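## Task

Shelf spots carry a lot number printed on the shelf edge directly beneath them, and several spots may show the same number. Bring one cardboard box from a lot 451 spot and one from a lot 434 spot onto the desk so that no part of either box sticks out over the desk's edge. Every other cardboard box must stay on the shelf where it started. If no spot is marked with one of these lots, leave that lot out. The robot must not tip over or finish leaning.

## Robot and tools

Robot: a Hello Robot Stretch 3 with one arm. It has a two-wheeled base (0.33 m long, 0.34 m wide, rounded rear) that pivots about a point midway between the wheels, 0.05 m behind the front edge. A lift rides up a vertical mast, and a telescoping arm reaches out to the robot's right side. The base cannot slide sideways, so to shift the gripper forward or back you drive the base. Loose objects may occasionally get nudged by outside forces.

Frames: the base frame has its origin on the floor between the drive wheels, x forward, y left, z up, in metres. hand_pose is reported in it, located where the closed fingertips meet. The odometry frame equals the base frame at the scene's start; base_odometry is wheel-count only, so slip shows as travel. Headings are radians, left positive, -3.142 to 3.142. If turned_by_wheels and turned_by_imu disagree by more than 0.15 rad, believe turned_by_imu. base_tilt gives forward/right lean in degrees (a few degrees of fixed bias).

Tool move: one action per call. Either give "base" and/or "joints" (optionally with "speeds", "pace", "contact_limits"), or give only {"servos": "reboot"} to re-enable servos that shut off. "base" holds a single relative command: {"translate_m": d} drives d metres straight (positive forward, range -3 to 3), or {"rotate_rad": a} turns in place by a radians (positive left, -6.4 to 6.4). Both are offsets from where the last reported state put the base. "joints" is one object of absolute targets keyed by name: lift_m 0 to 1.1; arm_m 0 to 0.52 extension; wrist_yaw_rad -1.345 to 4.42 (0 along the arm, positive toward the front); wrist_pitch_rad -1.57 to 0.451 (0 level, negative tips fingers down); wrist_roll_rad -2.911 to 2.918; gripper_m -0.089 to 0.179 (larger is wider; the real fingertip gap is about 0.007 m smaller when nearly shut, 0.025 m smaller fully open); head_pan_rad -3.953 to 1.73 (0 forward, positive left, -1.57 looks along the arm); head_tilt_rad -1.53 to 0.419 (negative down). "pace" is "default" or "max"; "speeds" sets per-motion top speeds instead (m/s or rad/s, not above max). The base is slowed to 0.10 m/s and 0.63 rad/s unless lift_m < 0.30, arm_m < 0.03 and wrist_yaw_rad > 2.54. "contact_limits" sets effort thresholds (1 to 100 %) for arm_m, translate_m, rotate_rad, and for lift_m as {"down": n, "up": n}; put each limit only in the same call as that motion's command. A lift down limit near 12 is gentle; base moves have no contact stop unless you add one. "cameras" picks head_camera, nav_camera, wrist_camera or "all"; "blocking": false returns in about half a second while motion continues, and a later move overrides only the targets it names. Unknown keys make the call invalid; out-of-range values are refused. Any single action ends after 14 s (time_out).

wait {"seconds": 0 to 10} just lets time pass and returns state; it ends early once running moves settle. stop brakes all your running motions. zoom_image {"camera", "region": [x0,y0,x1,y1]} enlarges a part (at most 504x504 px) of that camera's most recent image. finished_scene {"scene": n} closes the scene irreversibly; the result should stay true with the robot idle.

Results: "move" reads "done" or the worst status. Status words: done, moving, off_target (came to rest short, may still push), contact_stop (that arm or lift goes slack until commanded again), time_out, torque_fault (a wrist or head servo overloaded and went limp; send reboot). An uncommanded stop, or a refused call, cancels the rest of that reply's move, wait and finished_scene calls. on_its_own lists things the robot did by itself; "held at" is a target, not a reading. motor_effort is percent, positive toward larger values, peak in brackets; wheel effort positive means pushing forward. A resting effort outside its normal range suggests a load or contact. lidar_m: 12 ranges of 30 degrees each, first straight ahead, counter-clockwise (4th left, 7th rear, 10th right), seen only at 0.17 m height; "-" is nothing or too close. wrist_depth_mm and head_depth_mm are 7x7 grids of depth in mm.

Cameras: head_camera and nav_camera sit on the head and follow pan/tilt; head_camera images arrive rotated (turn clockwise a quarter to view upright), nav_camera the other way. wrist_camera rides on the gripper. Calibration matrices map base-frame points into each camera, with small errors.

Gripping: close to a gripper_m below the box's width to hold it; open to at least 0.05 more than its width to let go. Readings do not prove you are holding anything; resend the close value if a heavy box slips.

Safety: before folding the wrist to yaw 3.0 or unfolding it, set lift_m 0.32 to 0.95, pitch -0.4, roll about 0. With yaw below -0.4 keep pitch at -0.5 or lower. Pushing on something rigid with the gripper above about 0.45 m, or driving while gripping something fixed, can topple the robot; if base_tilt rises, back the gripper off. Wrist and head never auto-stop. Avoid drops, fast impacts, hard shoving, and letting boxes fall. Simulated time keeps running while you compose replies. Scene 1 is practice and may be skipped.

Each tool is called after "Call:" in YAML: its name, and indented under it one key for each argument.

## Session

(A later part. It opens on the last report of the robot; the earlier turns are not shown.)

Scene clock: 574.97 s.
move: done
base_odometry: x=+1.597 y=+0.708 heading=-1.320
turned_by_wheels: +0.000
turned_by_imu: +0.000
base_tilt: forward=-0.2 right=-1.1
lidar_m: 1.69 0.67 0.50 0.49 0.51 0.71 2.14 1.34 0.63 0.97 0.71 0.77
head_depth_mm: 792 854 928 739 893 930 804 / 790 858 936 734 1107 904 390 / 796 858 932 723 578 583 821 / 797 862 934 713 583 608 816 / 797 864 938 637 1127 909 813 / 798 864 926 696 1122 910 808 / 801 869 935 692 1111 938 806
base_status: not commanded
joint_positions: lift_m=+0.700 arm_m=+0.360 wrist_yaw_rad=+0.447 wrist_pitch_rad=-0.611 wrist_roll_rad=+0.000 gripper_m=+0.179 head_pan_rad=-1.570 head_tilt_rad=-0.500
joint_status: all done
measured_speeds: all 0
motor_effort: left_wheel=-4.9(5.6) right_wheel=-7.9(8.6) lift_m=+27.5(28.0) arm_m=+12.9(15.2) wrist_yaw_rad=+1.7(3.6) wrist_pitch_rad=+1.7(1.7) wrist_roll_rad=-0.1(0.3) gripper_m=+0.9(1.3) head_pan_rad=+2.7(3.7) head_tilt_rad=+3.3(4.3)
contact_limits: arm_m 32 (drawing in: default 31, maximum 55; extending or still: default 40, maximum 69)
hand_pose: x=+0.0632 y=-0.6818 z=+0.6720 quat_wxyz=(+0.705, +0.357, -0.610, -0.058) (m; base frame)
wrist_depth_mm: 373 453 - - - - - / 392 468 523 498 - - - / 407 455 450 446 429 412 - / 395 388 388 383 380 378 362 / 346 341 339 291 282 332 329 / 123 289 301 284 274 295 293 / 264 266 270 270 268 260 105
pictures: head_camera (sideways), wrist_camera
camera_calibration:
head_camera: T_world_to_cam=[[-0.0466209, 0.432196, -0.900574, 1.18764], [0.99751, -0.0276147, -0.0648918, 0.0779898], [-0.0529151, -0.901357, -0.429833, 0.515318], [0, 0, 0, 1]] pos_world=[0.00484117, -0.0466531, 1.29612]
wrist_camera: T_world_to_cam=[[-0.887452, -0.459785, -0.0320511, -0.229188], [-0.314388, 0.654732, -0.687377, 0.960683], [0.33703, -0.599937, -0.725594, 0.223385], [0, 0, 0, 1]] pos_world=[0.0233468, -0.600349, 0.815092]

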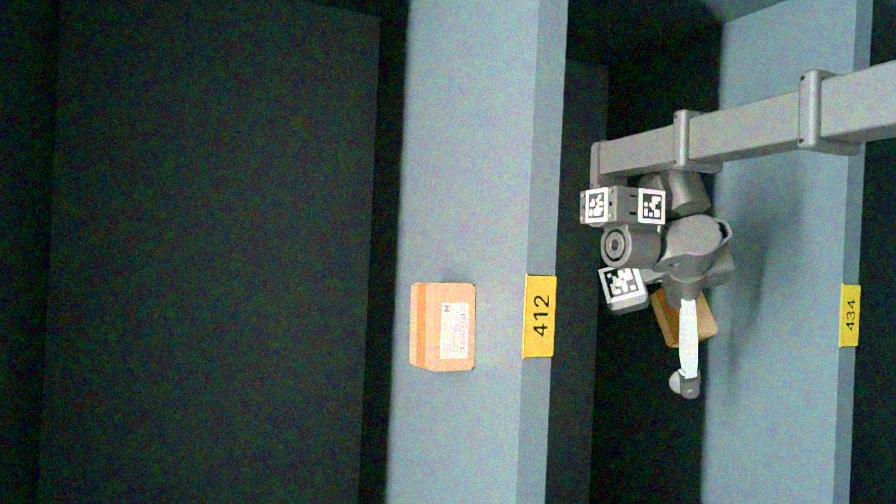

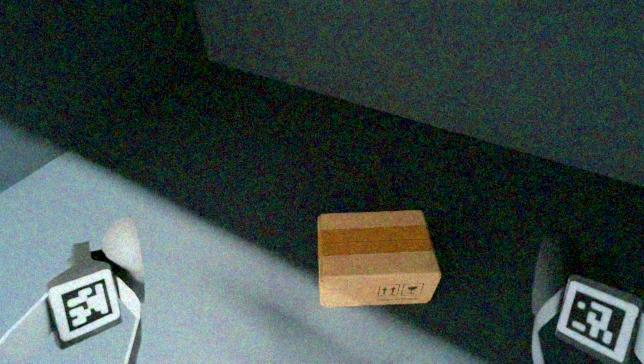

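Call:
move:
  base: {"translate_m": -0.03}
  joints: {"arm_m": 0.42}
  contact_limits: {"arm_m": 32}
  cameras: ["wrist_camera"]

Scene clock: 614.77 s.
move: done
base_odometry: x=+1.590 y=+0.737 heading=-1.320
turned_by_wheels: +0.000
turned_by_imu: +0.000
base_tilt: forward=-0.3 right=-1.3
lidar_m: 1.70 0.67 0.50 0.48 0.51 0.71 2.15 1.34 0.62 0.97 0.73 0.77
head_depth_mm: 789 851 912 741 819 897 791 / 792 856 933 731 1105 902 389 / 795 853 933 723 580 871 818 / 796 862 934 715 631 890 819 / 799 860 932 644 1087 909 811 / 799 862 928 639 1120 934 809 / 800 865 928 690 1107 931 805
base_status: done
joint_positions: lift_m=+0.700 arm_m=+0.420 wrist_yaw_rad=+0.447 wrist_pitch_rad=-0.611 wrist_roll_rad=+0.000 gripper_m=+0.179 head_pan_rad=-1.570 head_tilt_rad=-0.500
joint_status: all done
measured_speeds: all 0
motor_effort: left_wheel=-4.1(9.6) right_wheel=-7.8(11.7) lift_m=+28.7(31.9) arm_m=+12.7(15.1) wrist_yaw_rad=+2.1(2.9) wrist_pitch_rad=+1.6(1.7) wrist_roll_rad=-0.1(0.4) gripper_m=+0.5(1.0) head_pan_rad=+2.8(3.4) head_tilt_rad=+2.9(3.9)
contact_limits: arm_m 32 (drawing in: default 31, maximum 55; extending or still: default 40, maximum 69)
hand_pose: x=+0.0632 y=-0.7418 z=+0.6720 quat_wxyz=(+0.705, +0.357, -0.610, -0.058) (m; base frame)
wrist_depth_mm: 394 459 - - - - - / 416 496 504 - - - - / 431 457 447 430 - - - / 393 391 387 382 380 367 - / 344 341 339 337 334 330 328 / 123 288 289 246 298 295 292 / 264 266 261 232 267 260 105
pictures: wrist_camera
camera_calibration:
wrist_camera: T_world_to_cam=[[-0.887378, -0.459924, -0.0320868, -0.25684], [-0.314479, 0.654711, -0.687355, 0.999938], [0.337139, -0.599853, -0.725613, 0.187457], [0, 0, 0, 1]] pos_world=[0.0233467, -0.66035, 0.815092]

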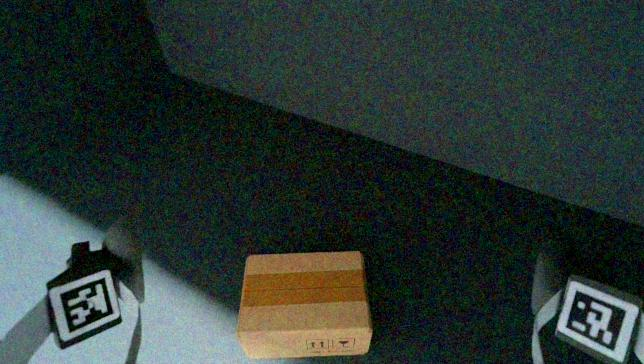

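Call:
move:
  base: {"translate_m": 0.028}
  joints: {"arm_m": 0.428, "lift_m": 0.65}
  speeds: {"lift_m": 0.05}
  contact_limits: {"arm_m": 32, "lift_m": {"down": 18}}
  cameras: ["wrist_camera"]

Scene clock: 628.27 s.
move: done
base_odometry: x=+1.597 y=+0.710 heading=-1.320
turned_by_wheels: +0.000
turned_by_imu: +0.000
base_tilt: forward=-0.4 right=-1.1
lidar_m: 1.70 0.67 0.50 0.48 0.51 0.71 2.14 1.34 0.63 0.97 0.71 0.76
head_depth_mm: 792 856 930 740 888 924 807 / 793 858 929 732 1105 956 445 / 794 859 934 722 632 617 795 / 796 863 935 716 661 750 816 / 797 862 936 634 1121 914 813 / 798 866 930 697 1118 913 812 / 803 868 932 691 1109 933 804
base_status: done
joint_positions: lift_m=+0.650 arm_m=+0.428 wrist_yaw_rad=+0.447 wrist_pitch_rad=-0.611 wrist_roll_rad=+0.000 gripper_m=+0.179 head_pan_rad=-1.570 head_tilt_rad=-0.500
joint_status: all done
measured_speeds: all 0
motor_effort: left_wheel=+4.3(9.9) right_wheel=+5.5(9.9) lift_m=+23.8(25.4) arm_m=+13.2(15.3) wrist_yaw_rad=+2.4(3.1) wrist_pitch_rad=+1.6(1.7) wrist_roll_rad=+0.1(0.3) gripper_m=+0.3(1.3) head_pan_rad=+2.5(3.4) head_tilt_rad=+2.5(3.4)
contact_limits: arm_m 32 (drawing in: default 31, maximum 55; extending or still: default 40, maximum 69); lift_m down 18 (down: maximum 72; up: maximum 65)
hand_pose: x=+0.0632 y=-0.7498 z=+0.6220 quat_wxyz=(+0.705, +0.357, -0.610, -0.058) (m; base frame)
wrist_depth_mm: 368 445 - - - - - / 389 434 428 405 - - - / 378 375 369 367 351 337 - / 321 322 317 315 310 310 297 / 281 273 285 275 275 272 275 / - 238 247 192 233 243 239 / 217 220 219 180 203 214 105
pictures: wrist_camera
camera_calibration:
wrist_camera: T_world_to_cam=[[-0.887352, -0.45998, -0.0320273, -0.262207], [-0.314555, 0.654671, -0.687358, 0.970785], [0.337138, -0.599854, -0.725613, 0.146378], [0, 0, 0, 1]] pos_world=[0.0233467, -0.668349, 0.765092]

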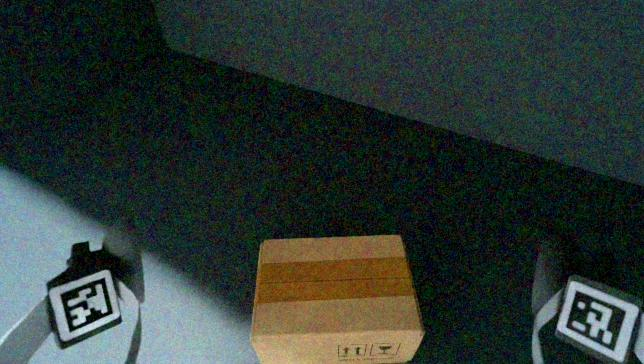

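Call:
move:
  joints: {"lift_m": 0.606}
  speeds: {"lift_m": 0.04}
  contact_limits: {"lift_m": {"down": 16}}
  cameras: ["wrist_camera"]

Call:
move:
  joints: {"gripper_m": 0.065}
  cameras: ["wrist_camera"]

Call:
move:
  joints: {"lift_m": 0.66}
  speeds: {"lift_m": 0.05}
  cameras: ["wrist_camera"]

Scene clock: 638.90 s.
move: done
base_odometry: x=+1.597 y=+0.710 heading=-1.320
turned_by_wheels: +0.000
turned_by_imu: +0.000
base_tilt: forward=-0.3 right=-1.2
lidar_m: 1.70 0.67 0.50 0.48 0.51 0.71 2.14 1.35 0.63 0.97 0.71 0.76
head_depth_mm: 792 854 932 742 887 922 807 / 794 854 931 730 1106 959 782 / 795 858 932 723 689 664 776 / 798 857 939 717 1118 703 817 / 796 860 935 635 1122 914 810 / 799 863 929 696 1117 910 807 / 802 865 932 693 1110 938 804
base_status: not commanded
joint_positions: lift_m=+0.606 arm_m=+0.428 wrist_yaw_rad=+0.447 wrist_pitch_rad=-0.611 wrist_roll_rad=+0.000 gripper_m=+0.179 head_pan_rad=-1.570 head_tilt_rad=-0.500
joint_status: all done
measured_speeds: all 0
motor_effort: left_wheel=+4.2(5.2) right_wheel=+6.3(6.5) lift_m=+25.6(25.8) arm_m=+10.6(12.3) wrist_yaw_rad=+1.6(3.3) wrist_pitch_rad=+1.6(1.7) wrist_roll_rad=+0.1(0.3) gripper_m=+0.9(1.2) head_pan_rad=+3.2(3.2) head_tilt_rad=+2.4(3.0)
contact_limits: arm_m 32 (drawing in: default 31, maximum 55; extending or still: default 40, maximum 69); lift_m down 16 (down: maximum 72; up: maximum 65)
hand_pose: x=+0.0632 y=-0.7498 z=+0.5780 quat_wxyz=(+0.705, +0.357, -0.610, -0.058) (m; base frame)
wrist_depth_mm: 371 428 421 - - - - / 363 362 359 353 336 - - / 306 301 301 297 291 291 278 / 262 259 257 255 252 250 248 / 234 220 215 163 166 220 222 / - 144 192 148 148 196 194 / 175 181 180 172 171 177 107
pictures: wrist_camera
camera_calibration:
wrist_camera: T_world_to_cam=[[-0.887352, -0.45998, -0.0320273, -0.263616], [-0.314555, 0.654671, -0.687358, 0.940541], [0.337138, -0.599854, -0.725613, 0.114451], [0, 0, 0, 1]] pos_world=[0.0233467, -0.668349, 0.721092]

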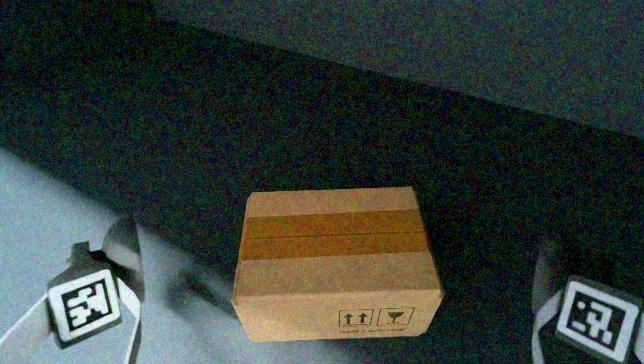

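Scene clock: 640.57 s.
move: done
base_odometry: x=+1.597 y=+0.710 heading=-1.320
turned_by_wheels: +0.000
turned_by_imu: +0.000
base_tilt: forward=-0.3 right=-1.1
lidar_m: 1.70 0.67 0.50 0.49 0.51 0.71 2.15 1.34 0.63 0.97 0.71 0.77
head_depth_mm: 792 859 931 738 886 920 806 / 793 856 929 731 1109 959 780 / 795 860 934 723 691 664 774 / 796 860 936 715 1117 701 815 / 798 860 935 634 1126 914 811 / 797 861 931 694 1117 938 809 / 802 865 933 693 1110 932 807
base_status: not commanded
joint_positions: lift_m=+0.606 arm_m=+0.428 wrist_yaw_rad=+0.447 wrist_pitch_rad=-0.612 wrist_roll_rad=+0.000 gripper_m=+0.065 head_pan_rad=-1.570 head_tilt_rad=-0.500
joint_status: all done
measured_speeds: all 0
motor_effort: left_wheel=+4.7(5.0) right_wheel=+5.5(7.1) lift_m=+30.7(31.6) arm_m=+9.8(11.4) wrist_yaw_rad=+3.1(3.1) wrist_pitch_rad=+1.8(1.9) wrist_roll_rad=-0.1(0.3) gripper_m=-8.7(82.6) head_pan_rad=+2.5(3.1) head_tilt_rad=+2.2(3.4)
contact_limits: arm_m 32 (drawing in: default 31, maximum 55; extending or still: default 40, maximum 69); lift_m down 16 (down: maximum 72; up: maximum 65)
hand_pose: x=+0.0631 y=-0.7496 z=+0.5777 quat_wxyz=(+0.705, +0.357, -0.610, -0.059) (m; base frame)
wrist_depth_mm: 372 431 418 - - - - / 363 363 357 355 335 - - / 304 302 297 296 293 290 276 / 259 257 258 253 253 249 246 / 228 226 159 162 161 219 217 / 202 201 142 148 145 190 194 / 186 174 172 172 171 170 175
pictures: wrist_camera
camera_calibration:
wrist_camera: T_world_to_cam=[[-0.887398, -0.459885, -0.0321062, -0.263498], [-0.314867, 0.655492, -0.686433, 0.940363], [0.336726, -0.599029, -0.726484, 0.115566], [0, 0, 0, 1]] pos_world=[0.0233475, -0.668351, 0.720993]

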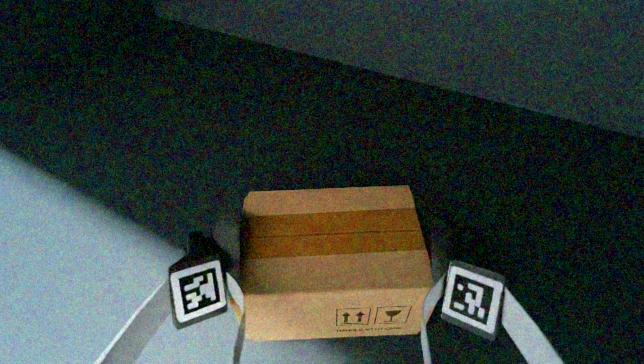

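Scene clock: 642.17 s.
move: done
base_odometry: x=+1.597 y=+0.710 heading=-1.320
turned_by_wheels: +0.000
turned_by_imu: +0.000
base_tilt: forward=-0.4 right=-1.3
lidar_m: 1.70 0.67 0.50 0.48 0.51 0.71 2.14 1.34 0.63 0.97 0.71 0.77
head_depth_mm: 792 855 926 739 887 924 807 / 792 856 932 732 1103 930 436 / 793 859 935 723 624 651 797 / 797 861 936 716 655 747 816 / 798 861 934 634 1120 909 813 / 800 862 932 695 1120 940 806 / 801 867 934 690 1113 931 806
base_status: not commanded
joint_positions: lift_m=+0.660 arm_m=+0.428 wrist_yaw_rad=+0.447 wrist_pitch_rad=-0.617 wrist_roll_rad=+0.000 gripper_m=+0.065 head_pan_rad=-1.570 head_tilt_rad=-0.500
joint_status: all done
measured_speeds: all 0
motor_effort: left_wheel=+4.6(5.2) right_wheel=+6.6(6.7) lift_m=+29.7(35.3) arm_m=+9.8(11.1) wrist_yaw_rad=+1.9(3.1) wrist_pitch_rad=+2.7(2.8) wrist_roll_rad=-0.1(0.3) gripper_m=-9.3(9.3) head_pan_rad=+2.8(2.9) head_tilt_rad=+1.8(2.8)
contact_limits: arm_m 32 (drawing in: default 31, maximum 55; extending or still: default 40, maximum 69)
hand_pose: x=+0.0628 y=-0.7489 z=+0.6307 quat_wxyz=(+0.705, +0.359, -0.609, -0.060) (m; base frame)
wrist_depth_mm: 366 445 - - - - - / 393 444 439 - - - - / 383 385 382 377 361 - - / 334 332 329 324 322 320 308 / 292 291 160 163 162 281 278 / 260 259 142 148 145 246 249 / 238 224 221 174 220 125 225
pictures: wrist_camera
camera_calibration:
wrist_camera: T_world_to_cam=[[-0.887469, -0.459739, -0.0322404, -0.26162], [-0.316383, 0.658617, -0.682734, 0.976256], [0.335114, -0.595705, -0.729955, 0.159471], [0, 0, 0, 1]] pos_world=[0.0232505, -0.668257, 0.774495]

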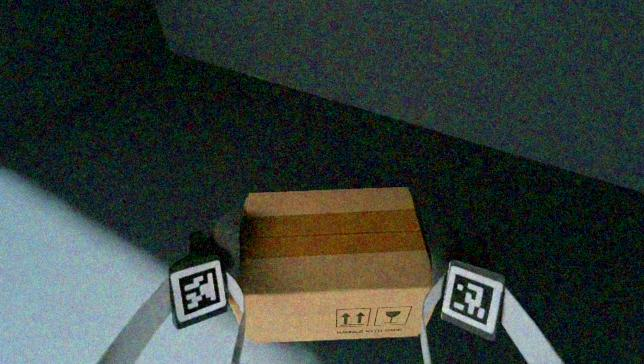

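Call:
move:
  joints: {"arm_m": 0.0, "lift_m": 0.67}

Call:
move:
  joints: {"wrist_yaw_rad": 1.5, "head_pan_rad": -0.8}
  speeds: {"wrist_yaw_rad": 0.7}
  cameras: ["wrist_camera","nav_camera"]

Call:
move:
  base: {"translate_m": -0.9}
  cameras: []

Scene clock: 659.17 s.
move: done
base_odometry: x=+1.597 y=+0.710 heading=-1.320
turned_by_wheels: +0.000
turned_by_imu: +0.000
base_tilt: forward=-0.3 right=-1.2
lidar_m: 1.70 0.67 0.50 0.48 0.51 0.71 2.14 1.35 0.63 0.97 0.71 0.76
head_depth_mm: 794 855 932 742 891 929 807 / 793 859 936 733 1104 965 825 / 795 859 936 721 1097 957 821 / 797 862 936 713 1122 947 815 / 799 865 934 633 1124 943 812 / 799 862 926 696 1114 939 808 / 800 869 935 692 1112 936 805
base_status: not commanded
joint_positions: lift_m=+0.670 arm_m=+0.001 wrist_yaw_rad=+0.447 wrist_pitch_rad=-0.618 wrist_roll_rad=+0.000 gripper_m=+0.065 head_pan_rad=-1.570 head_tilt_rad=-0.500
joint_status: all done
measured_speeds: all 0
motor_effort: left_wheel=+4.4(4.9) right_wheel=+5.6(7.0) lift_m=+30.8(34.2) arm_m=-13.1(14.5) wrist_yaw_rad=+3.6(3.6) wrist_pitch_rad=+2.8(3.0) wrist_roll_rad=+0.0(0.3) gripper_m=-8.8(9.5) head_pan_rad=+2.3(2.8) head_tilt_rad=+1.7(3.3)
hand_pose: x=+0.0627 y=-0.3213 z=+0.6406 quat_wxyz=(+0.705, +0.359, -0.609, -0.061) (m; base frame)
wrist_depth_mm: - 491 - - - 542 530 / - 549 484 473 465 458 456 / - - - 423 392 387 384 / - - 714 182 359 345 330 / 955 932 159 163 159 - 315 / 832 842 142 148 145 - - / 782 738 719 174 724 107 -
pictures: none

Scene clock: 661.23 s.
move: done
base_odometry: x=+1.597 y=+0.710 heading=-1.320
turned_by_wheels: +0.000
turned_by_imu: +0.000
base_tilt: forward=-0.4 right=-1.2
lidar_m: 1.70 0.67 0.50 0.48 0.51 0.71 2.13 1.34 0.63 0.97 0.71 0.77
head_depth_mm: 723 842 952 739 1112 966 783 / 648 728 823 730 1096 961 824 / 585 643 716 746 918 954 1170 / 611 653 709 774 846 943 1090 / 953 1387 1168 1553 1223 1445 1263 / 1003 1470 1206 1620 1297 1496 1292 / 1234 1357 1369 1523 1676 1570 1278
base_status: not commanded
joint_positions: lift_m=+0.670 arm_m=+0.001 wrist_yaw_rad=+1.497 wrist_pitch_rad=-0.618 wrist_roll_rad=+0.000 gripper_m=+0.065 head_pan_rad=-0.794 head_tilt_rad=-0.500
joint_status: all done
measured_speeds: all 0
motor_effort: left_wheel=+4.9(4.9) right_wheel=+6.0(7.0) lift_m=+30.2(31.4) arm_m=-11.6(13.0) wrist_yaw_rad=+2.5(5.8) wrist_pitch_rad=+3.0(3.0) wrist_roll_rad=+0.0(0.3) gripper_m=-8.7(9.3) head_pan_rad=-3.0(5.0) head_tilt_rad=+1.7(2.3)
hand_pose: x=+0.1729 y=-0.1601 z=+0.6406 quat_wxyz=(+0.640, +0.616, -0.347, +0.301) (m; base frame)
wrist_depth_mm: - - - - - - - / - - - - - - 454 / - - - - - - 499 / - - - - - 951 - / 838 956 160 164 163 732 - / 785 839 142 148 145 122 - / - 736 719 174 716 121 -
pictures: nav_camera (sideways), wrist_camera
camera_calibration:
nav_camera: T_world_to_cam=[[0.331647, -0.313421, 0.889819, -1.11687], [-0.701569, -0.712524, 0.0105119, 0.0407424], [0.630723, -0.627755, -0.456193, 0.543121], [0, 0, 0, 1]] pos_world=[0.0564336, 0.0199253, 1.24116]
wrist_camera: T_world_to_cam=[[-0.0430272, -0.998554, -0.0322396, -0.125144], [-0.729242, 0.0534473, -0.682165, 0.604237], [0.682901, -0.00584114, -0.730487, 0.515055], [0, 0, 0, 1]] pos_world=[0.0835188, -0.15425, 0.784396]

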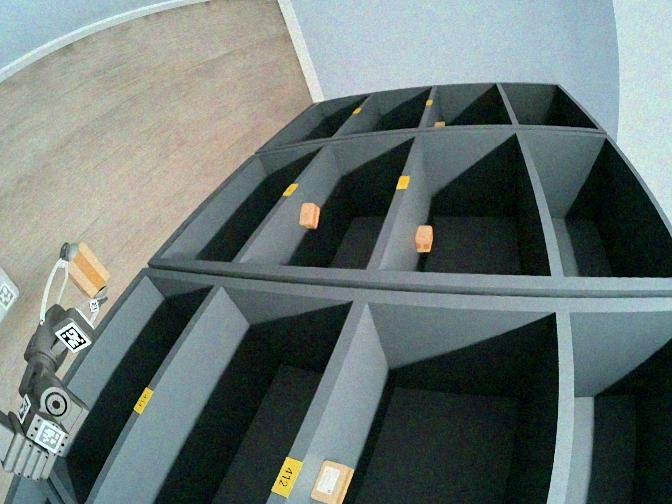

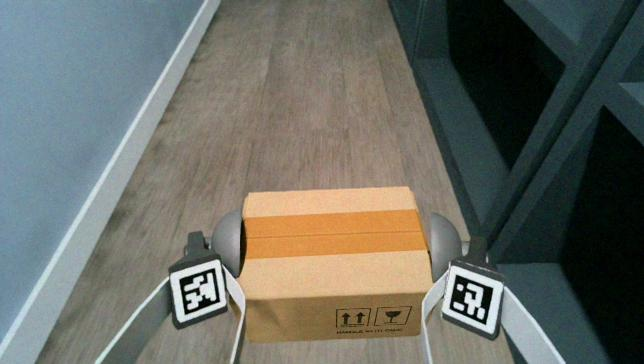

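Scene clock: 671.37 s.
move: done
base_odometry: x=+1.374 y=+1.582 heading=-1.320
turned_by_wheels: +0.000
turned_by_imu: +0.000
base_tilt: forward=-0.5 right=-1.4
lidar_m: 1.79 0.71 0.53 0.51 0.53 0.75 1.45 1.52 0.64 0.95 0.66 0.73
head_depth_mm: 673 766 889 740 590 970 783 / 596 668 753 731 983 959 800 / 540 589 652 688 831 920 1089 / 575 618 664 726 800 886 1010 / 952 1337 1231 1470 1227 1362 1246 / 999 1429 1094 1585 1264 1504 1302 / 1068 1317 1325 1482 1617 1536 1294
base_status: done
joint_positions: lift_m=+0.670 arm_m=+0.001 wrist_yaw_rad=+1.497 wrist_pitch_rad=-0.618 wrist_roll_rad=+0.000 gripper_m=+0.065 head_pan_rad=-0.800 head_tilt_rad=-0.500
joint_status: not commanded
measured_speeds: all 0
motor_effort: left_wheel=-6.5(12.8) right_wheel=-3.8(12.5) lift_m=+28.1(31.0) arm_m=-8.3(12.3) wrist_yaw_rad=+1.9(3.7) wrist_pitch_rad=+2.9(3.0) wrist_roll_rad=+0.1(0.4) gripper_m=-9.0(9.5) head_pan_rad=-3.2(4.0) head_tilt_rad=+0.9(2.6)
hand_pose: x=+0.1729 y=-0.1601 z=+0.6406 quat_wxyz=(+0.640, +0.616, -0.347, +0.301) (m; base frame)
wrist_depth_mm: - - - - - - 444 / - - - - - - 484 / - - - - - - - / - - - - - - - / 840 943 159 163 162 - - / 812 822 143 148 145 - - / - 732 721 175 718 124 -
pictures: none
No camera images: "cameras" was empty.

Call:
move:
  base: {"translate_m": -0.96}
  cameras: []

Call:
move:
  base: {"rotate_rad": 1.571}
  joints: {"head_pan_rad": -3.0}
  cameras: ["nav_camera"]

Scene clock: 695.50 s.
move: done
base_odometry: x=+1.136 y=+2.512 heading=-1.321
turned_by_wheels: +0.000
turned_by_imu: -0.001
base_tilt: forward=-0.3 right=-1.2
lidar_m: 1.88 0.75 0.55 0.54 0.56 0.51 0.50 0.52 0.73 2.18 0.72 0.70
head_depth_mm: 818 3031 3171 3019 2130 1637 1331 / 717 796 902 1033 1879 1575 1325 / 640 705 782 878 1005 1176 1274 / 579 629 692 766 860 980 1138 / 791 1300 1116 861 1171 1043 1203 / 996 1437 1089 1591 1218 1441 1296 / 1048 1336 1309 1522 1588 1522 1294
base_status: done
joint_positions: lift_m=+0.670 arm_m=+0.001 wrist_yaw_rad=+1.497 wrist_pitch_rad=-0.618 wrist_roll_rad=+0.000 gripper_m=+0.065 head_pan_rad=-0.800 head_tilt_rad=-0.500
joint_status: not commanded
measured_speeds: all 0
motor_effort: left_wheel=-6.2(12.6) right_wheel=-4.5(12.3) lift_m=+25.6(28.3) arm_m=-3.5(7.4) wrist_yaw_rad=+3.0(3.9) wrist_pitch_rad=+2.9(3.0) wrist_roll_rad=-0.1(0.3) gripper_m=-8.8(9.5) head_pan_rad=-2.6(3.9) head_tilt_rad=-0.9(1.4)
hand_pose: x=+0.1729 y=-0.1601 z=+0.6406 quat_wxyz=(+0.640, +0.616, -0.347, +0.301) (m; base frame)
wrist_depth_mm: - - - - - - - / - - - - - - - / - - - - - - - / - - - - - - - / 865 939 159 163 163 - - / 834 835 142 148 145 813 814 / 788 735 724 175 719 706 737
pictures: none
No camera images: "cameras" was empty.

Scene clock: 699.10 s.
move: done
base_odometry: x=+1.136 y=+2.512 heading=+0.250
turned_by_wheels: +1.571
turned_by_imu: +1.545
base_tilt: forward=-0.2 right=-1.1
lidar_m: 0.54 0.56 0.52 0.50 0.52 0.72 2.07 0.73 0.70 1.99 0.75 0.55
head_depth_mm: 2565 2612 2341 2147 1886 1602 1328 / 2649 2839 3067 3015 2105 1625 1313 / 2683 2892 3105 2978 2096 1610 1314 / 2757 2907 3134 2994 2060 1602 1305 / 2759 2950 3261 2955 2048 1601 1299 / 2781 3017 3215 2869 2037 1584 1296 / 2832 3076 3168 2723 1810 1239 1224
base_status: done
joint_positions: lift_m=+0.670 arm_m=+0.001 wrist_yaw_rad=+1.497 wrist_pitch_rad=-0.618 wrist_roll_rad=+0.000 gripper_m=+0.065 head_pan_rad=-3.002 head_tilt_rad=-0.500
joint_status: all done
measured_speeds: all 0
motor_effort: left_wheel=-9.4(12.3) right_wheel=+8.5(12.6) lift_m=+24.6(26.5) arm_m=-10.0(10.4) wrist_yaw_rad=+1.0(3.5) wrist_pitch_rad=+2.8(3.0) wrist_roll_rad=+0.0(0.3) gripper_m=-8.1(9.5) head_pan_rad=+3.8(5.5) head_tilt_rad=-0.1(1.5)
hand_pose: x=+0.1729 y=-0.1601 z=+0.6406 quat_wxyz=(+0.640, +0.616, -0.347, +0.301) (m; base frame)
wrist_depth_mm: 441 441 446 447 453 449 456 / 495 492 498 499 509 507 511 / 540 537 - - - - - / - - - 181 - - - / - - 160 163 159 - - / 815 825 142 148 145 814 813 / 769 734 719 174 719 708 732
pictures: nav_camera (sideways)
camera_calibration:
nav_camera: T_world_to_cam=[[-0.449186, -0.0804412, 0.88981, -1.11213], [-0.156072, 0.98769, 0.0105031, 0.0374943], [-0.879701, -0.134156, -0.456211, 0.552293], [0, 0, 0, 1]] pos_world=[-0.00785062, -0.0524006, 1.24116]

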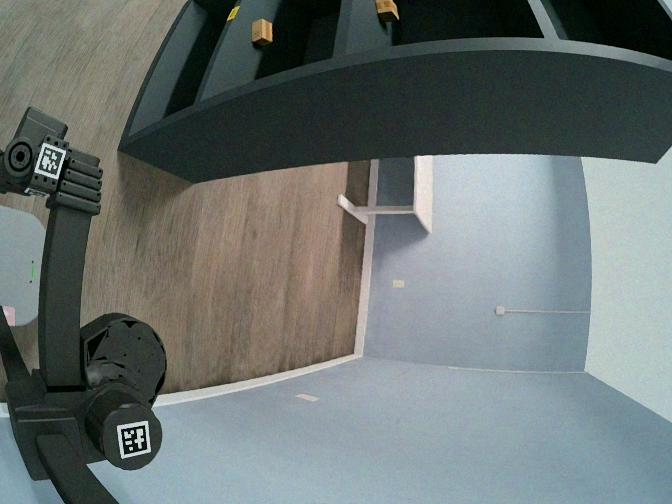

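Call:
move:
  base: {"translate_m": -1.0}
  cameras: []

Call:
move:
  base: {"translate_m": -0.93}
  cameras: []

Call:
move:
  base: {"rotate_rad": -1.571}
  joints: {"head_pan_rad": -0.8}
  cameras: ["nav_camera"]

Scene clock: 718.40 s.
move: done
base_odometry: x=+0.167 y=+2.265 heading=+0.250
turned_by_wheels: +0.000
turned_by_imu: -0.001
base_tilt: forward=-0.3 right=-1.3
lidar_m: 1.53 0.72 0.53 0.51 0.53 0.74 2.12 1.98 2.77 0.51 0.53 1.58
head_depth_mm: 1788 1934 2060 2185 1930 1618 1329 / 1801 1960 2126 2325 2117 1624 1315 / 1860 2011 2169 2388 2099 1616 1312 / 1885 2019 2163 2395 2062 1606 1304 / 1913 2059 2246 2472 2056 1585 1301 / 1924 2092 2244 2497 2024 1575 1299 / 1937 2119 2218 2420 2033 1565 1291
base_status: done
joint_positions: lift_m=+0.670 arm_m=+0.001 wrist_yaw_rad=+1.497 wrist_pitch_rad=-0.618 wrist_roll_rad=+0.000 gripper_m=+0.065 head_pan_rad=-3.000 head_tilt_rad=-0.500
joint_status: not commanded
measured_speeds: all 0
motor_effort: left_wheel=-5.9(13.2) right_wheel=-4.5(11.7) lift_m=+24.7(24.8) arm_m=-12.5(13.6) wrist_yaw_rad=+1.5(3.6) wrist_pitch_rad=+2.9(3.0) wrist_roll_rad=+0.0(0.4) gripper_m=-8.9(9.5) head_pan_rad=+2.8(3.9) head_tilt_rad=-2.1(2.3)
hand_pose: x=+0.1729 y=-0.1601 z=+0.6406 quat_wxyz=(+0.640, +0.616, -0.347, +0.301) (m; base frame)
wrist_depth_mm: - - - - - - - / - - - - - - - / - - - - - - - / - - - - - - - / 877 956 159 163 162 911 - / 809 846 143 148 145 - - / 781 731 728 175 712 121 -
pictures: none
No camera images: "cameras" was empty.

Scene clock: 728.83 s.
move: done
base_odometry: x=-0.734 y=+2.035 heading=+0.250
turned_by_wheels: +0.000
turned_by_imu: -0.001
base_tilt: forward=-0.3 right=-1.2
lidar_m: 1.94 0.74 0.54 0.52 0.55 0.75 1.29 1.23 1.22 3.68 1.38 1.11
head_depth_mm: 1040 1122 1213 1334 1453 1568 1327 / 1056 1141 1238 1346 1494 1580 1319 / 1069 1156 1258 1374 1517 1617 1315 / 1091 1172 1287 1399 1544 1603 1307 / 1105 1190 1299 1430 1587 1596 1295 / 1120 1210 1320 1457 1614 1579 1298 / 1141 1232 1344 1491 1653 1578 1291
base_status: done
joint_positions: lift_m=+0.670 arm_m=+0.001 wrist_yaw_rad=+1.497 wrist_pitch_rad=-0.618 wrist_roll_rad=+0.000 gripper_m=+0.065 head_pan_rad=-3.000 head_tilt_rad=-0.500
joint_status: not commanded
measured_speeds: all 0
motor_effort: left_wheel=-4.3(13.3) right_wheel=-7.0(11.5) lift_m=+24.9(25.8) arm_m=-12.4(13.3) wrist_yaw_rad=+0.9(4.2) wrist_pitch_rad=+2.8(3.0) wrist_roll_rad=+0.1(0.4) gripper_m=-9.3(9.5) head_pan_rad=+2.8(3.4) head_tilt_rad=-2.7(3.0)
hand_pose: x=+0.1729 y=-0.1601 z=+0.6406 quat_wxyz=(+0.640, +0.616, -0.347, +0.301) (m; base frame)
wrist_depth_mm: - - - - - - - / - - - - - - - / - - - - - - - / - - - - - - - / 881 956 160 163 163 922 922 / 835 853 143 148 145 808 813 / 787 726 736 174 711 711 732
pictures: none
No camera images: "cameras" was empty.

Scene clock: 732.43 s.
move: done
base_odometry: x=-0.734 y=+2.035 heading=-1.320
turned_by_wheels: -1.571
turned_by_imu: -1.546
base_tilt: forward=-0.3 right=-1.2
lidar_m: 3.46 1.37 1.11 1.87 0.73 0.54 0.52 0.55 0.77 1.30 1.22 1.23
head_depth_mm: 1184 1244 1323 1398 1492 1559 1322 / 1279 1358 1454 1529 1672 1618 1316 / 1406 1485 1590 1596 1846 1615 1314 / 1529 1648 1765 1410 1525 1564 1306 / 1702 1840 1944 1323 1999 1560 1299 / 1927 2112 2160 1309 1889 1582 1293 / 2191 2432 2192 1464 1962 1574 1291
base_status: done
joint_positions: lift_m=+0.670 arm_m=+0.001 wrist_yaw_rad=+1.497 wrist_pitch_rad=-0.618 wrist_roll_rad=+0.000 gripper_m=+0.065 head_pan_rad=-0.798 head_tilt_rad=-0.500
joint_status: all done
measured_speeds: all 0
motor_effort: left_wheel=+8.1(12.4) right_wheel=-10.3(13.0) lift_m=+24.9(25.7) arm_m=-12.8(13.6) wrist_yaw_rad=+1.4(3.5) wrist_pitch_rad=+2.8(3.1) wrist_roll_rad=+0.0(0.4) gripper_m=-9.1(9.2) head_pan_rad=-2.9(5.1) head_tilt_rad=-2.6(3.5)
hand_pose: x=+0.1729 y=-0.1600 z=+0.6406 quat_wxyz=(+0.640, +0.616, -0.347, +0.301) (m; base frame)
wrist_depth_mm: - - - - - - - / - - - - - - - / - - - - - - - / - - - - - - - / 963 947 160 163 163 909 905 / 846 861 142 148 145 810 814 / 778 739 733 174 716 707 736
pictures: nav_camera (sideways)
camera_calibration:
nav_camera: T_world_to_cam=[[0.330389, -0.314717, 0.88983, -1.11688], [-0.704385, -0.70974, 0.0105117, 0.0407542], [0.62824, -0.630255, -0.456172, 0.543104], [0, 0, 0, 1]] pos_world=[0.0565128, 0.0197172, 1.24116]

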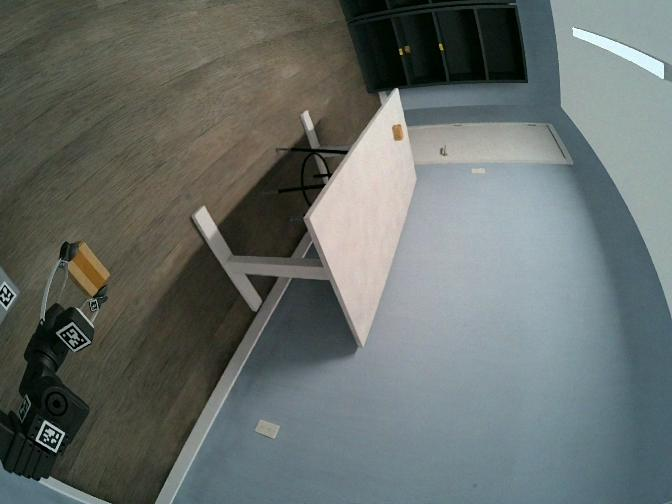

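Call:
move:
  base: {"translate_m": 1.2}
  joints: {"lift_m": 0.94, "head_pan_rad": -1.57}
  cameras: []

Call:
move:
  joints: {"wrist_yaw_rad": 0.0}
  speeds: {"wrist_yaw_rad": 0.8}
  cameras: ["nav_camera"]

Scene clock: 753.67 s.
move: done
base_odometry: x=-0.436 y=+0.872 heading=-1.320
turned_by_wheels: +0.000
turned_by_imu: +0.000
base_tilt: forward=-0.1 right=-1.1
lidar_m: 2.55 1.33 0.99 0.96 1.00 1.77 1.71 1.79 0.91 0.83 0.84 1.28
head_depth_mm: 1095 1175 1283 1388 956 784 - / 1096 1182 1288 1354 951 778 - / 1086 1185 1284 1347 943 747 - / 1100 1181 1287 1328 937 765 1300 / 1105 1194 1292 1320 926 763 1298 / 1100 1190 1297 1303 920 760 1261 / 1097 1194 1300 1298 910 758 1288
base_status: done
joint_positions: lift_m=+0.940 arm_m=+0.001 wrist_yaw_rad=+1.497 wrist_pitch_rad=-0.619 wrist_roll_rad=+0.000 gripper_m=+0.065 head_pan_rad=-1.570 head_tilt_rad=-0.500
joint_status: all done
measured_speeds: all 0
motor_effort: left_wheel=+8.2(11.8) right_wheel=+1.9(10.5) lift_m=+30.5(35.0) arm_m=-11.6(13.0) wrist_yaw_rad=+2.1(3.6) wrist_pitch_rad=+3.0(3.2) wrist_roll_rad=+0.0(0.6) gripper_m=-8.6(9.4) head_pan_rad=+3.1(5.0) head_tilt_rad=-3.1(4.7)
hand_pose: x=+0.1728 y=-0.1600 z=+0.9104 quat_wxyz=(+0.640, +0.616, -0.346, +0.301) (m; base frame)
wrist_depth_mm: - - - - - - 637 / - - - - - - - / - - - - - - - / - - - - - - - / - - 160 163 162 - - / - - 142 148 145 - - / - 998 976 174 970 125 988
pictures: none
No camera images: "cameras" was empty.

Scene clock: 756.17 s.
move: done
base_odometry: x=-0.436 y=+0.872 heading=-1.320
turned_by_wheels: +0.000
turned_by_imu: +0.000
base_tilt: forward=-0.3 right=-1.2
lidar_m: 2.55 1.32 0.99 0.96 1.00 1.76 1.71 1.79 0.92 0.84 0.84 1.29
head_depth_mm: 1089 1181 1280 1387 953 787 - / 1095 1187 1282 1353 949 777 - / 1096 1183 1291 1346 942 775 - / 1094 1187 1294 1337 932 769 - / 1098 1189 1293 1316 926 738 1201 / 1100 1187 1295 1313 919 760 1261 / 1102 1192 1305 1296 914 752 1261
base_status: not commanded
joint_positions: lift_m=+0.940 arm_m=+0.001 wrist_yaw_rad=+0.003 wrist_pitch_rad=-0.619 wrist_roll_rad=+0.000 gripper_m=+0.065 head_pan_rad=-1.570 head_tilt_rad=-0.500
joint_status: all done
measured_speeds: all 0
motor_effort: left_wheel=+7.7(8.7) right_wheel=+1.5(2.6) lift_m=+30.9(32.0) arm_m=-11.7(11.7) wrist_yaw_rad=-3.0(7.2) wrist_pitch_rad=+3.0(3.2) wrist_roll_rad=-0.2(0.3) gripper_m=-9.0(9.5) head_pan_rad=+3.5(4.0) head_tilt_rad=-3.8(5.0)
hand_pose: x=-0.0209 y=-0.3403 z=+0.9104 quat_wxyz=(+0.674, +0.217, -0.673, -0.215) (m; base frame)
wrist_depth_mm: - - - - - - - / - - - - - - - / - - - - - - - / - - - 181 - - - / - - 160 163 162 - - / - - 142 148 145 - - / - 969 977 174 957 125 969
pictures: nav_camera (sideways)
camera_calibration:
nav_camera: T_world_to_cam=[[0.0173528, -0.455981, 0.88982, -1.11495], [-0.999791, -0.0175225, 0.0105182, 0.0426246], [0.0107957, -0.889817, -0.45619, 0.54692], [0, 0, 0, 1]] pos_world=[0.0560588, -0.0209899, 1.24116]

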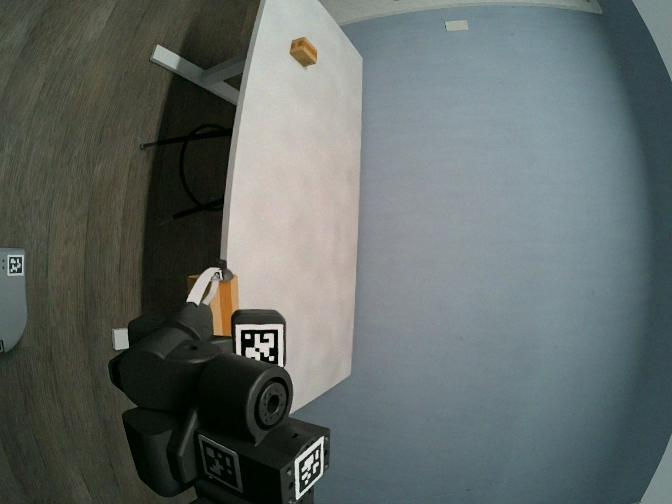

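Call:
move:
  joints: {"arm_m": 0.44}
  contact_limits: {"arm_m": 32}
  cameras: ["nav_camera", "wrist_camera"]

Call:
move:
  joints: {"lift_m": 0.81}
  cameras: ["head_camera", "wrist_camera"]

Scene clock: 767.63 s.
move: done
base_odometry: x=-0.436 y=+0.872 heading=-1.320
turned_by_wheels: +0.000
turned_by_imu: +0.000
base_tilt: forward=-0.4 right=-1.1
lidar_m: 2.56 1.32 0.99 0.96 1.00 1.76 1.71 1.79 0.91 0.83 0.83 1.28
head_depth_mm: 1093 1175 1287 363 - 730 1326 / 1092 1182 1267 389 907 753 1264 / 1094 1179 1248 585 940 748 1314 / 1100 1188 1253 619 935 767 1309 / 1093 1191 1294 1321 924 765 1292 / 1096 1193 1297 1305 919 761 1257 / 1100 1192 1300 1289 912 756 1288
base_status: not commanded
joint_positions: lift_m=+0.940 arm_m=+0.440 wrist_yaw_rad=+0.003 wrist_pitch_rad=-0.619 wrist_roll_rad=+0.000 gripper_m=+0.065 head_pan_rad=-1.570 head_tilt_rad=-0.500
joint_status: all done
measured_speeds: all 0
motor_effort: left_wheel=+7.9(9.2) right_wheel=+2.1(2.7) lift_m=+30.4(31.8) arm_m=+13.4(15.4) wrist_yaw_rad=-2.3(4.5) wrist_pitch_rad=+3.1(3.2) wrist_roll_rad=-0.1(0.3) gripper_m=-9.2(9.4) head_pan_rad=+3.0(4.0) head_tilt_rad=-3.9(5.1)
contact_limits: arm_m 32 (drawing in: default 31, maximum 55; extending or still: default 40, maximum 69)
hand_pose: x=-0.0210 y=-0.7797 z=+0.9104 quat_wxyz=(+0.674, +0.217, -0.673, -0.215) (m; base frame)
wrist_depth_mm: - - - - - - - / - - - - - - - / - - - - - - - / - - - 181 - - - / - - 160 163 158 - - / - - 142 148 145 - - / - - 154 165 - 107 -
pictures: nav_camera (sideways), wrist_camera
camera_calibration:
nav_camera: T_world_to_cam=[[0.0173981, -0.456099, 0.889759, -1.11488], [-0.999789, -0.0176331, 0.0105107, 0.042632], [0.0108953, -0.889754, -0.45631, 0.547064], [0, 0, 0, 1]] pos_world=[0.0560594, -0.0209898, 1.24116]
wrist_camera: T_world_to_cam=[[-0.998906, -0.0338581, -0.0322642, -0.0113163], [-0.00279341, 0.731822, -0.68149, 1.22353], [0.0466857, -0.680655, -0.731115, 0.30206], [0, 0, 0, 1]] pos_world=[-0.021988, -0.690187, 1.0543]

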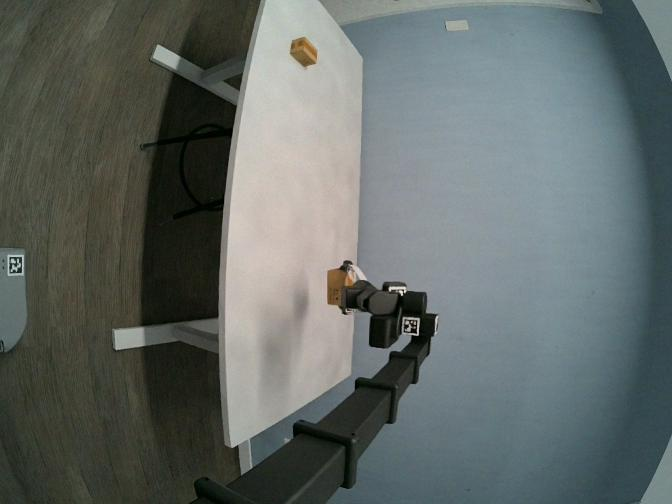

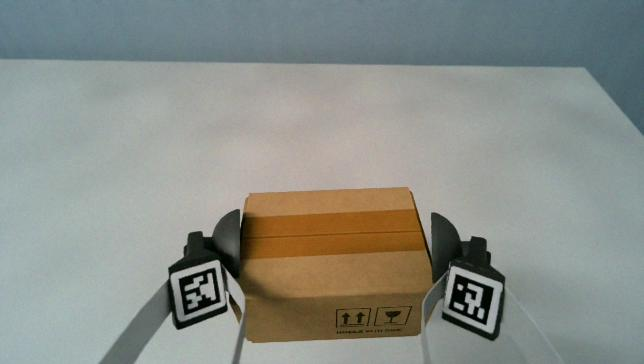

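Scene clock: 769.63 s.
move: done
base_odometry: x=-0.436 y=+0.872 heading=-1.320
turned_by_wheels: +0.000
turned_by_imu: +0.000
base_tilt: forward=-0.3 right=-1.2
lidar_m: 2.56 1.32 0.99 0.96 1.00 1.77 1.71 1.79 0.92 0.83 0.84 1.28
head_depth_mm: 1096 1179 1273 1385 955 709 301 / 1094 1177 1285 1352 467 365 1223 / 1098 1179 1287 1349 830 745 1312 / 1098 1186 1299 1325 822 769 1303 / 1100 1187 1291 1317 925 765 1292 / 1097 1186 1295 1308 920 758 1262 / 1103 1198 1302 1287 913 755 1288
base_status: not commanded
joint_positions: lift_m=+0.810 arm_m=+0.440 wrist_yaw_rad=+0.003 wrist_pitch_rad=-0.619 wrist_roll_rad=+0.000 gripper_m=+0.065 head_pan_rad=-1.570 head_tilt_rad=-0.500
joint_status: all done
measured_speeds: all 0
motor_effort: left_wheel=+8.1(8.7) right_wheel=+2.1(2.3) lift_m=+25.9(29.1) arm_m=+11.5(13.6) wrist_yaw_rad=-3.8(4.8) wrist_pitch_rad=+3.1(3.2) wrist_roll_rad=+0.0(0.3) gripper_m=-8.9(9.2) head_pan_rad=+3.4(3.9) head_tilt_rad=-4.0(5.0)
contact_limits: arm_m 32 (drawing in: default 31, maximum 55; extending or still: default 40, maximum 69)
hand_pose: x=-0.0210 y=-0.7797 z=+0.7804 quat_wxyz=(+0.674, +0.217, -0.673, -0.215) (m; base frame)
wrist_depth_mm: - - - - - - - / - - - - - - - / - - - - - - - / - - - 182 - - - / - - 159 164 158 - - / - - 142 148 145 - - / - - 154 165 - 107 -
pictures: head_camera (sideways), wrist_camera
camera_calibration:
head_camera: T_world_to_cam=[[-0.0466118, 0.432398, -0.900477, 1.18752], [0.997511, -0.0276043, -0.0648898, 0.0779877], [-0.0529152, -0.90126, -0.430034, 0.515584], [0, 0, 0, 1]] pos_world=[0.0048412, -0.0466522, 1.29611]
wrist_camera: T_world_to_cam=[[-0.998906, -0.0338581, -0.0322642, -0.0155107], [-0.00279341, 0.731822, -0.68149, 1.13493], [0.0466857, -0.680655, -0.731115, 0.207015], [0, 0, 0, 1]] pos_world=[-0.021988, -0.690187, 0.924296]

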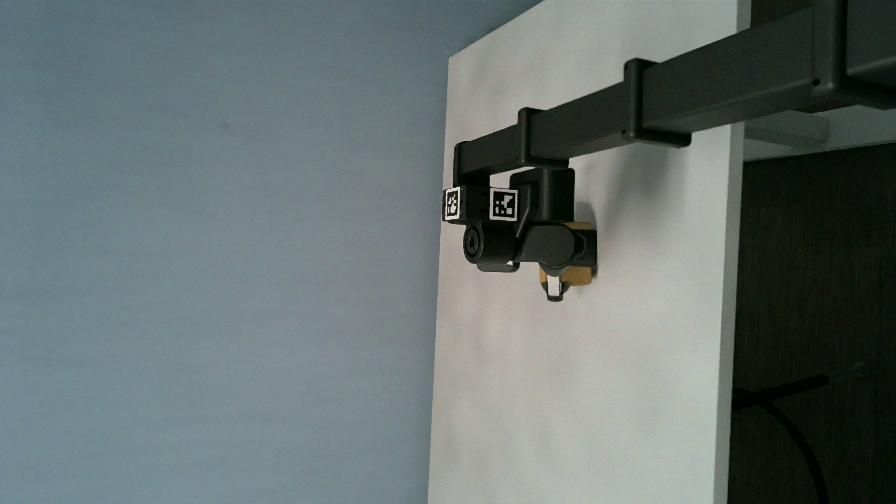

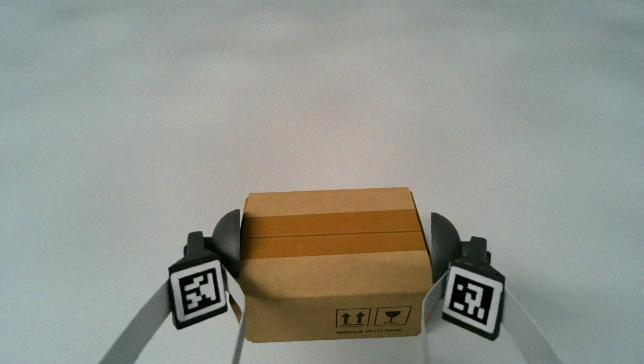

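Well centred on the desk. Lower slowly until contact.

Call:
move:
  joints: {"lift_m": 0.73}
  speeds: {"lift_m": 0.02}
  contact_limits: {"lift_m": {"down": 14}}
  cameras: ["wrist_camera"]

Scene clock: 778.83 s.
move: contact_stop
base_odometry: x=-0.436 y=+0.872 heading=-1.320
turned_by_wheels: +0.000
turned_by_imu: +0.003
base_tilt: forward=-0.3 right=-1.2
lidar_m: 2.56 1.32 0.99 0.96 1.00 1.76 1.72 1.79 0.92 0.83 0.84 1.29
head_depth_mm: 1091 1181 1283 1371 957 757 1265 / 1093 1182 1286 1357 911 403 346 / 1092 1180 1297 1357 608 747 1311 / 1098 1187 1295 1339 633 769 1306 / 1099 1197 1295 1325 929 765 1298 / 1101 1192 1297 1308 920 760 1262 / 1107 1195 1302 1295 919 757 1264
base_status: not commanded
joint_positions: lift_m=+0.760 arm_m=+0.440 wrist_yaw_rad=-0.003 wrist_pitch_rad=-0.516 wrist_roll_rad=-0.001 gripper_m=+0.065 head_pan_rad=-1.570 head_tilt_rad=-0.500
joint_status: lift_m contact_stop (moved -0.050 of -0.080)
measured_speeds: translate_m=+0.000 rotate_rad=+0.000 lift_m=+0.010 arm_m=+0.000 wrist_yaw_rad=-0.010 wrist_pitch_rad=+0.000 wrist_roll_rad=+0.000 head_pan_rad=+0.000 head_tilt_rad=+0.000
on_its_own: lift_m is slack since a contact_stop (your +0.730 is given up); wrist_pitch_rad is at rest, and its effort (-15.9) is outside its rest range (-8 to +12)
motor_effort: left_wheel=+3.7(8.7) right_wheel=+1.3(2.4) lift_m=+16.6(30.9) arm_m=+0.9(10.0) wrist_yaw_rad=+1.0(5.1) wrist_pitch_rad=-15.9(21.8) wrist_roll_rad=+0.3(1.1) gripper_m=-9.0(9.3) head_pan_rad=+2.7(3.9) head_tilt_rad=-3.7(4.6)
contact_limits: arm_m 32 (drawing in: default 31, maximum 55; extending or still: default 40, maximum 69); lift_m down 14 (down: maximum 72; up: maximum 65)
hand_pose: x=-0.0222 y=-0.7960 z=+0.7515 quat_wxyz=(+0.684, +0.180, -0.683, -0.182) (m; base frame)
wrist_depth_mm: - - - - - - - / - - - - - - - / - - - - - - - / - - - 172 - - - / - - 152 151 147 - - / - - 133 133 133 - - / - - 142 148 145 117 -
pictures: wrist_camera
camera_calibration:
wrist_camera: T_world_to_cam=[[-0.999112, -0.0312995, -0.0281917, -0.0192684], [0.000646146, 0.657789, -0.753202, 1.12214], [0.042119, -0.752552, -0.657185, 0.0619035], [0, 0, 0, 1]] pos_world=[-0.0225837, -0.692148, 0.885336]

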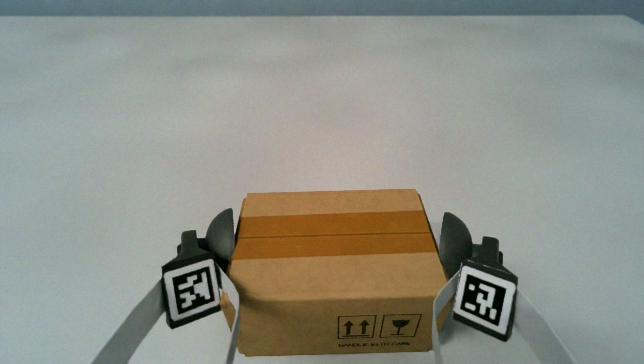

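Call:
move:
  joints: {"lift_m": 0.778}
  speeds: {"lift_m": 0.02}
  cameras: ["wrist_camera"]

Scene clock: 782.93 s.
move: done
base_odometry: x=-0.436 y=+0.872 heading=-1.320
turned_by_wheels: +0.000
turned_by_imu: +0.000
base_tilt: forward=-0.1 right=-1.3
lidar_m: 2.56 1.32 0.99 0.96 1.00 1.77 1.71 1.79 0.91 0.83 0.84 1.29
head_depth_mm: 1091 1178 1279 1370 957 756 318 / 1087 1173 1287 1355 907 394 329 / 1093 1183 1287 1344 602 747 1313 / 1095 1185 1287 1340 685 770 1307 / 1102 1187 1295 1314 926 763 1301 / 1105 1187 1298 1307 918 757 1266 / 1104 1192 1295 1294 912 757 1256
base_status: not commanded
joint_positions: lift_m=+0.778 arm_m=+0.440 wrist_yaw_rad=-0.003 wrist_pitch_rad=-0.585 wrist_roll_rad=-0.001 gripper_m=+0.065 head_pan_rad=-1.570 head_tilt_rad=-0.500
joint_status: all done
measured_speeds: all 0
motor_effort: left_wheel=+2.4(2.5) right_wheel=+1.7(2.0) lift_m=+28.3(30.6) arm_m=-4.8(4.9) wrist_yaw_rad=+1.7(3.0) wrist_pitch_rad=-3.2(10.1) wrist_roll_rad=+0.2(0.4) gripper_m=-8.4(9.2) head_pan_rad=+2.8(3.2) head_tilt_rad=-3.2(4.2)
contact_limits: arm_m 32 (drawing in: default 31, maximum 55; extending or still: default 40, maximum 69)
hand_pose: x=-0.0222 y=-0.7852 z=+0.7551 quat_wxyz=(+0.677, +0.203, -0.677, -0.205) (m; base frame)
wrist_depth_mm: - - - - - - - / - - - - - - - / - - - - - - - / - - - 163 162 - - / - - 149 149 148 - - / - - 134 136 136 122 - / - - 144 155 - 112 -
pictures: wrist_camera
camera_calibration:
wrist_camera: T_world_to_cam=[[-0.999104, -0.029271, -0.0305741, -0.0153977], [0.000843702, 0.708417, -0.705794, 1.1218], [0.0423185, -0.705187, -0.707757, 0.147777], [0, 0, 0, 1]] pos_world=[-0.0225841, -0.690942, 0.895878]

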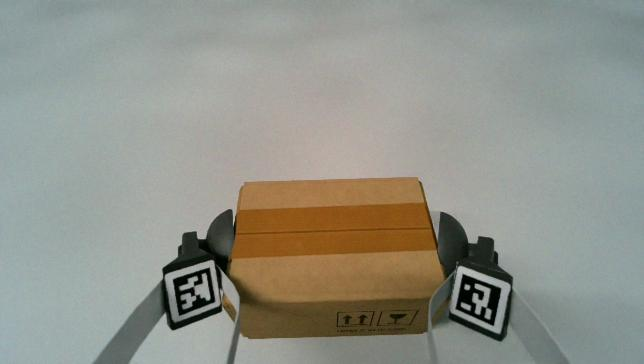

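Call:
move:
  joints: {"gripper_m": 0.17}
  cameras: ["wrist_camera"]

Call:
move:
  joints: {"lift_m": 0.92}
  cameras: ["wrist_camera", "nav_camera"]

Scene clock: 789.07 s.
move: done
base_odometry: x=-0.436 y=+0.872 heading=-1.320
turned_by_wheels: +0.000
turned_by_imu: +0.000
base_tilt: forward=-0.3 right=-1.3
lidar_m: 2.56 1.31 0.99 0.96 1.00 1.77 1.71 1.80 0.92 0.83 0.84 1.29
head_depth_mm: 1093 1179 1281 1372 957 755 318 / 1091 1175 1287 1345 906 393 329 / 1096 1189 1284 1345 601 748 1302 / 1096 1191 1293 1334 681 769 1303 / 1101 1186 1295 1322 889 763 1291 / 1097 1189 1298 1302 917 756 1258 / 1109 1187 1296 1286 913 756 1255
base_status: not commanded
joint_positions: lift_m=+0.778 arm_m=+0.440 wrist_yaw_rad=-0.003 wrist_pitch_rad=-0.610 wrist_roll_rad=-0.001 gripper_m=+0.170 head_pan_rad=-1.570 head_tilt_rad=-0.500
joint_status: all done
measured_speeds: all 0
motor_effort: left_wheel=+2.0(2.5) right_wheel=+2.0(2.7) lift_m=+30.6(31.1) arm_m=-10.6(10.6) wrist_yaw_rad=+2.1(3.6) wrist_pitch_rad=+1.4(3.2) wrist_roll_rad=+0.3(0.6) gripper_m=+0.7(83.5) head_pan_rad=+2.7(2.9) head_tilt_rad=-3.2(3.7)
contact_limits: arm_m 32 (drawing in: default 31, maximum 55; extending or still: default 40, maximum 69)
hand_pose: x=-0.0221 y=-0.7812 z=+0.7502 quat_wxyz=(+0.675, +0.211, -0.674, -0.213) (m; base frame)
wrist_depth_mm: - - - - - - - / - - - - - - - / - - - - - - - / - - - 162 160 - - / - 143 146 143 145 - - / - 124 134 135 134 - - / - - - 158 159 - 106
pictures: wrist_camera
camera_calibration:
wrist_camera: T_world_to_cam=[[-0.9991, -0.0285882, -0.031349, -0.0142968], [0.00084182, 0.72539, -0.688338, 1.1157], [0.0424186, -0.687744, -0.724713, 0.173535], [0, 0, 0, 1]] pos_world=[-0.0225842, -0.690376, 0.893291]

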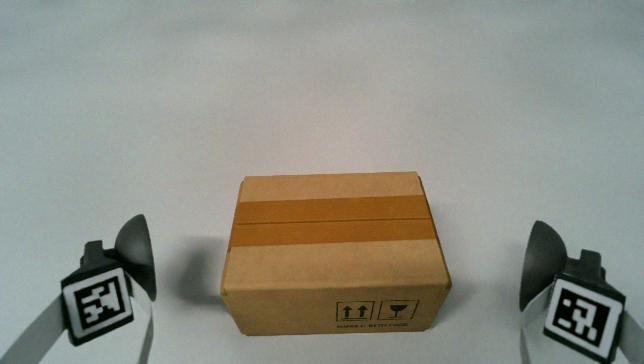

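Scene clock: 791.20 s.
move: done
base_odometry: x=-0.436 y=+0.872 heading=-1.320
turned_by_wheels: +0.000
turned_by_imu: +0.000
base_tilt: forward=-0.1 right=-1.1
lidar_m: 2.56 1.32 0.99 0.95 1.00 1.77 1.71 1.79 0.92 0.83 0.84 1.29
head_depth_mm: 1087 1177 1284 1372 306 - 1291 / 1093 1177 1264 413 841 750 1266 / 1093 1182 1237 549 944 748 1312 / 1098 1190 1272 621 876 770 1302 / 1095 1196 1291 1323 922 764 1299 / 1102 1190 1307 1301 920 762 1259 / 1101 1194 1296 1298 914 756 1251
base_status: not commanded
joint_positions: lift_m=+0.920 arm_m=+0.440 wrist_yaw_rad=-0.003 wrist_pitch_rad=-0.610 wrist_roll_rad=-0.001 gripper_m=+0.170 head_pan_rad=-1.570 head_tilt_rad=-0.500
joint_status: all done
measured_speeds: all 0
motor_effort: left_wheel=+2.7(2.7) right_wheel=+1.7(2.3) lift_m=+30.9(34.6) arm_m=-13.2(13.4) wrist_yaw_rad=+3.2(3.2) wrist_pitch_rad=+1.5(1.6) wrist_roll_rad=+0.3(0.5) gripper_m=+0.4(1.0) head_pan_rad=+2.3(2.9) head_tilt_rad=-2.8(3.5)
contact_limits: arm_m 32 (drawing in: default 31, maximum 55; extending or still: default 40, maximum 69)
hand_pose: x=-0.0221 y=-0.7811 z=+0.8921 quat_wxyz=(+0.675, +0.212, -0.674, -0.214) (m; base frame)
wrist_depth_mm: - - - - - - - / - - - - - - - / - - - - - - - / - - - - - - - / - 143 - - - - - / - 124 - - - - - / - - - 252 252 - 106
pictures: nav_camera (sideways), wrist_camera
camera_calibration:
nav_camera: T_world_to_cam=[[0.0173981, -0.456099, 0.889759, -1.11488], [-0.999789, -0.0176331, 0.0105107, 0.042632], [0.0108953, -0.889754, -0.45631, 0.547064], [0, 0, 0, 1]] pos_world=[0.0560594, -0.0209898, 1.24116]
wrist_camera: T_world_to_cam=[[-0.9991, -0.0285656, -0.0313689, -0.00981215], [0.000841921, 0.725877, -0.687824, 1.21318], [0.042418, -0.687231, -0.725199, 0.277229], [0, 0, 0, 1]] pos_world=[-0.0225842, -0.690377, 1.03519]

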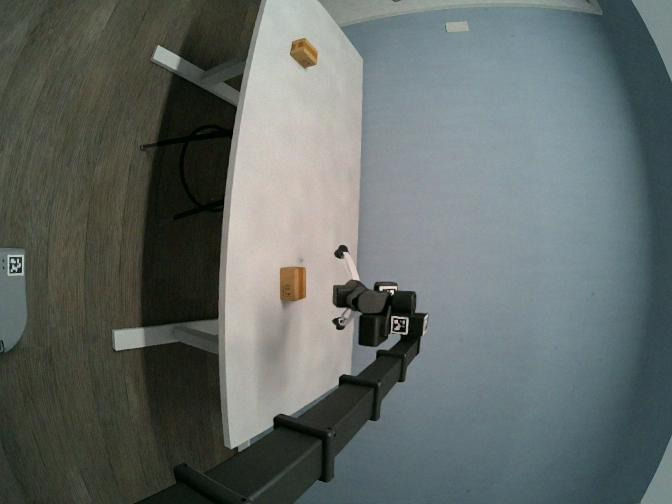

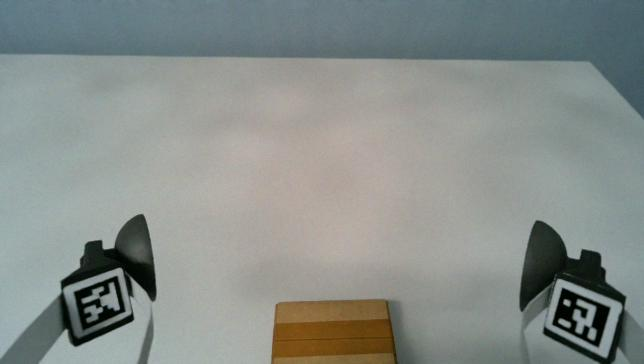

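Both boxes are on the desk.

Call:
finished_scene:
  scene: 2

The scene is finished: the task was done.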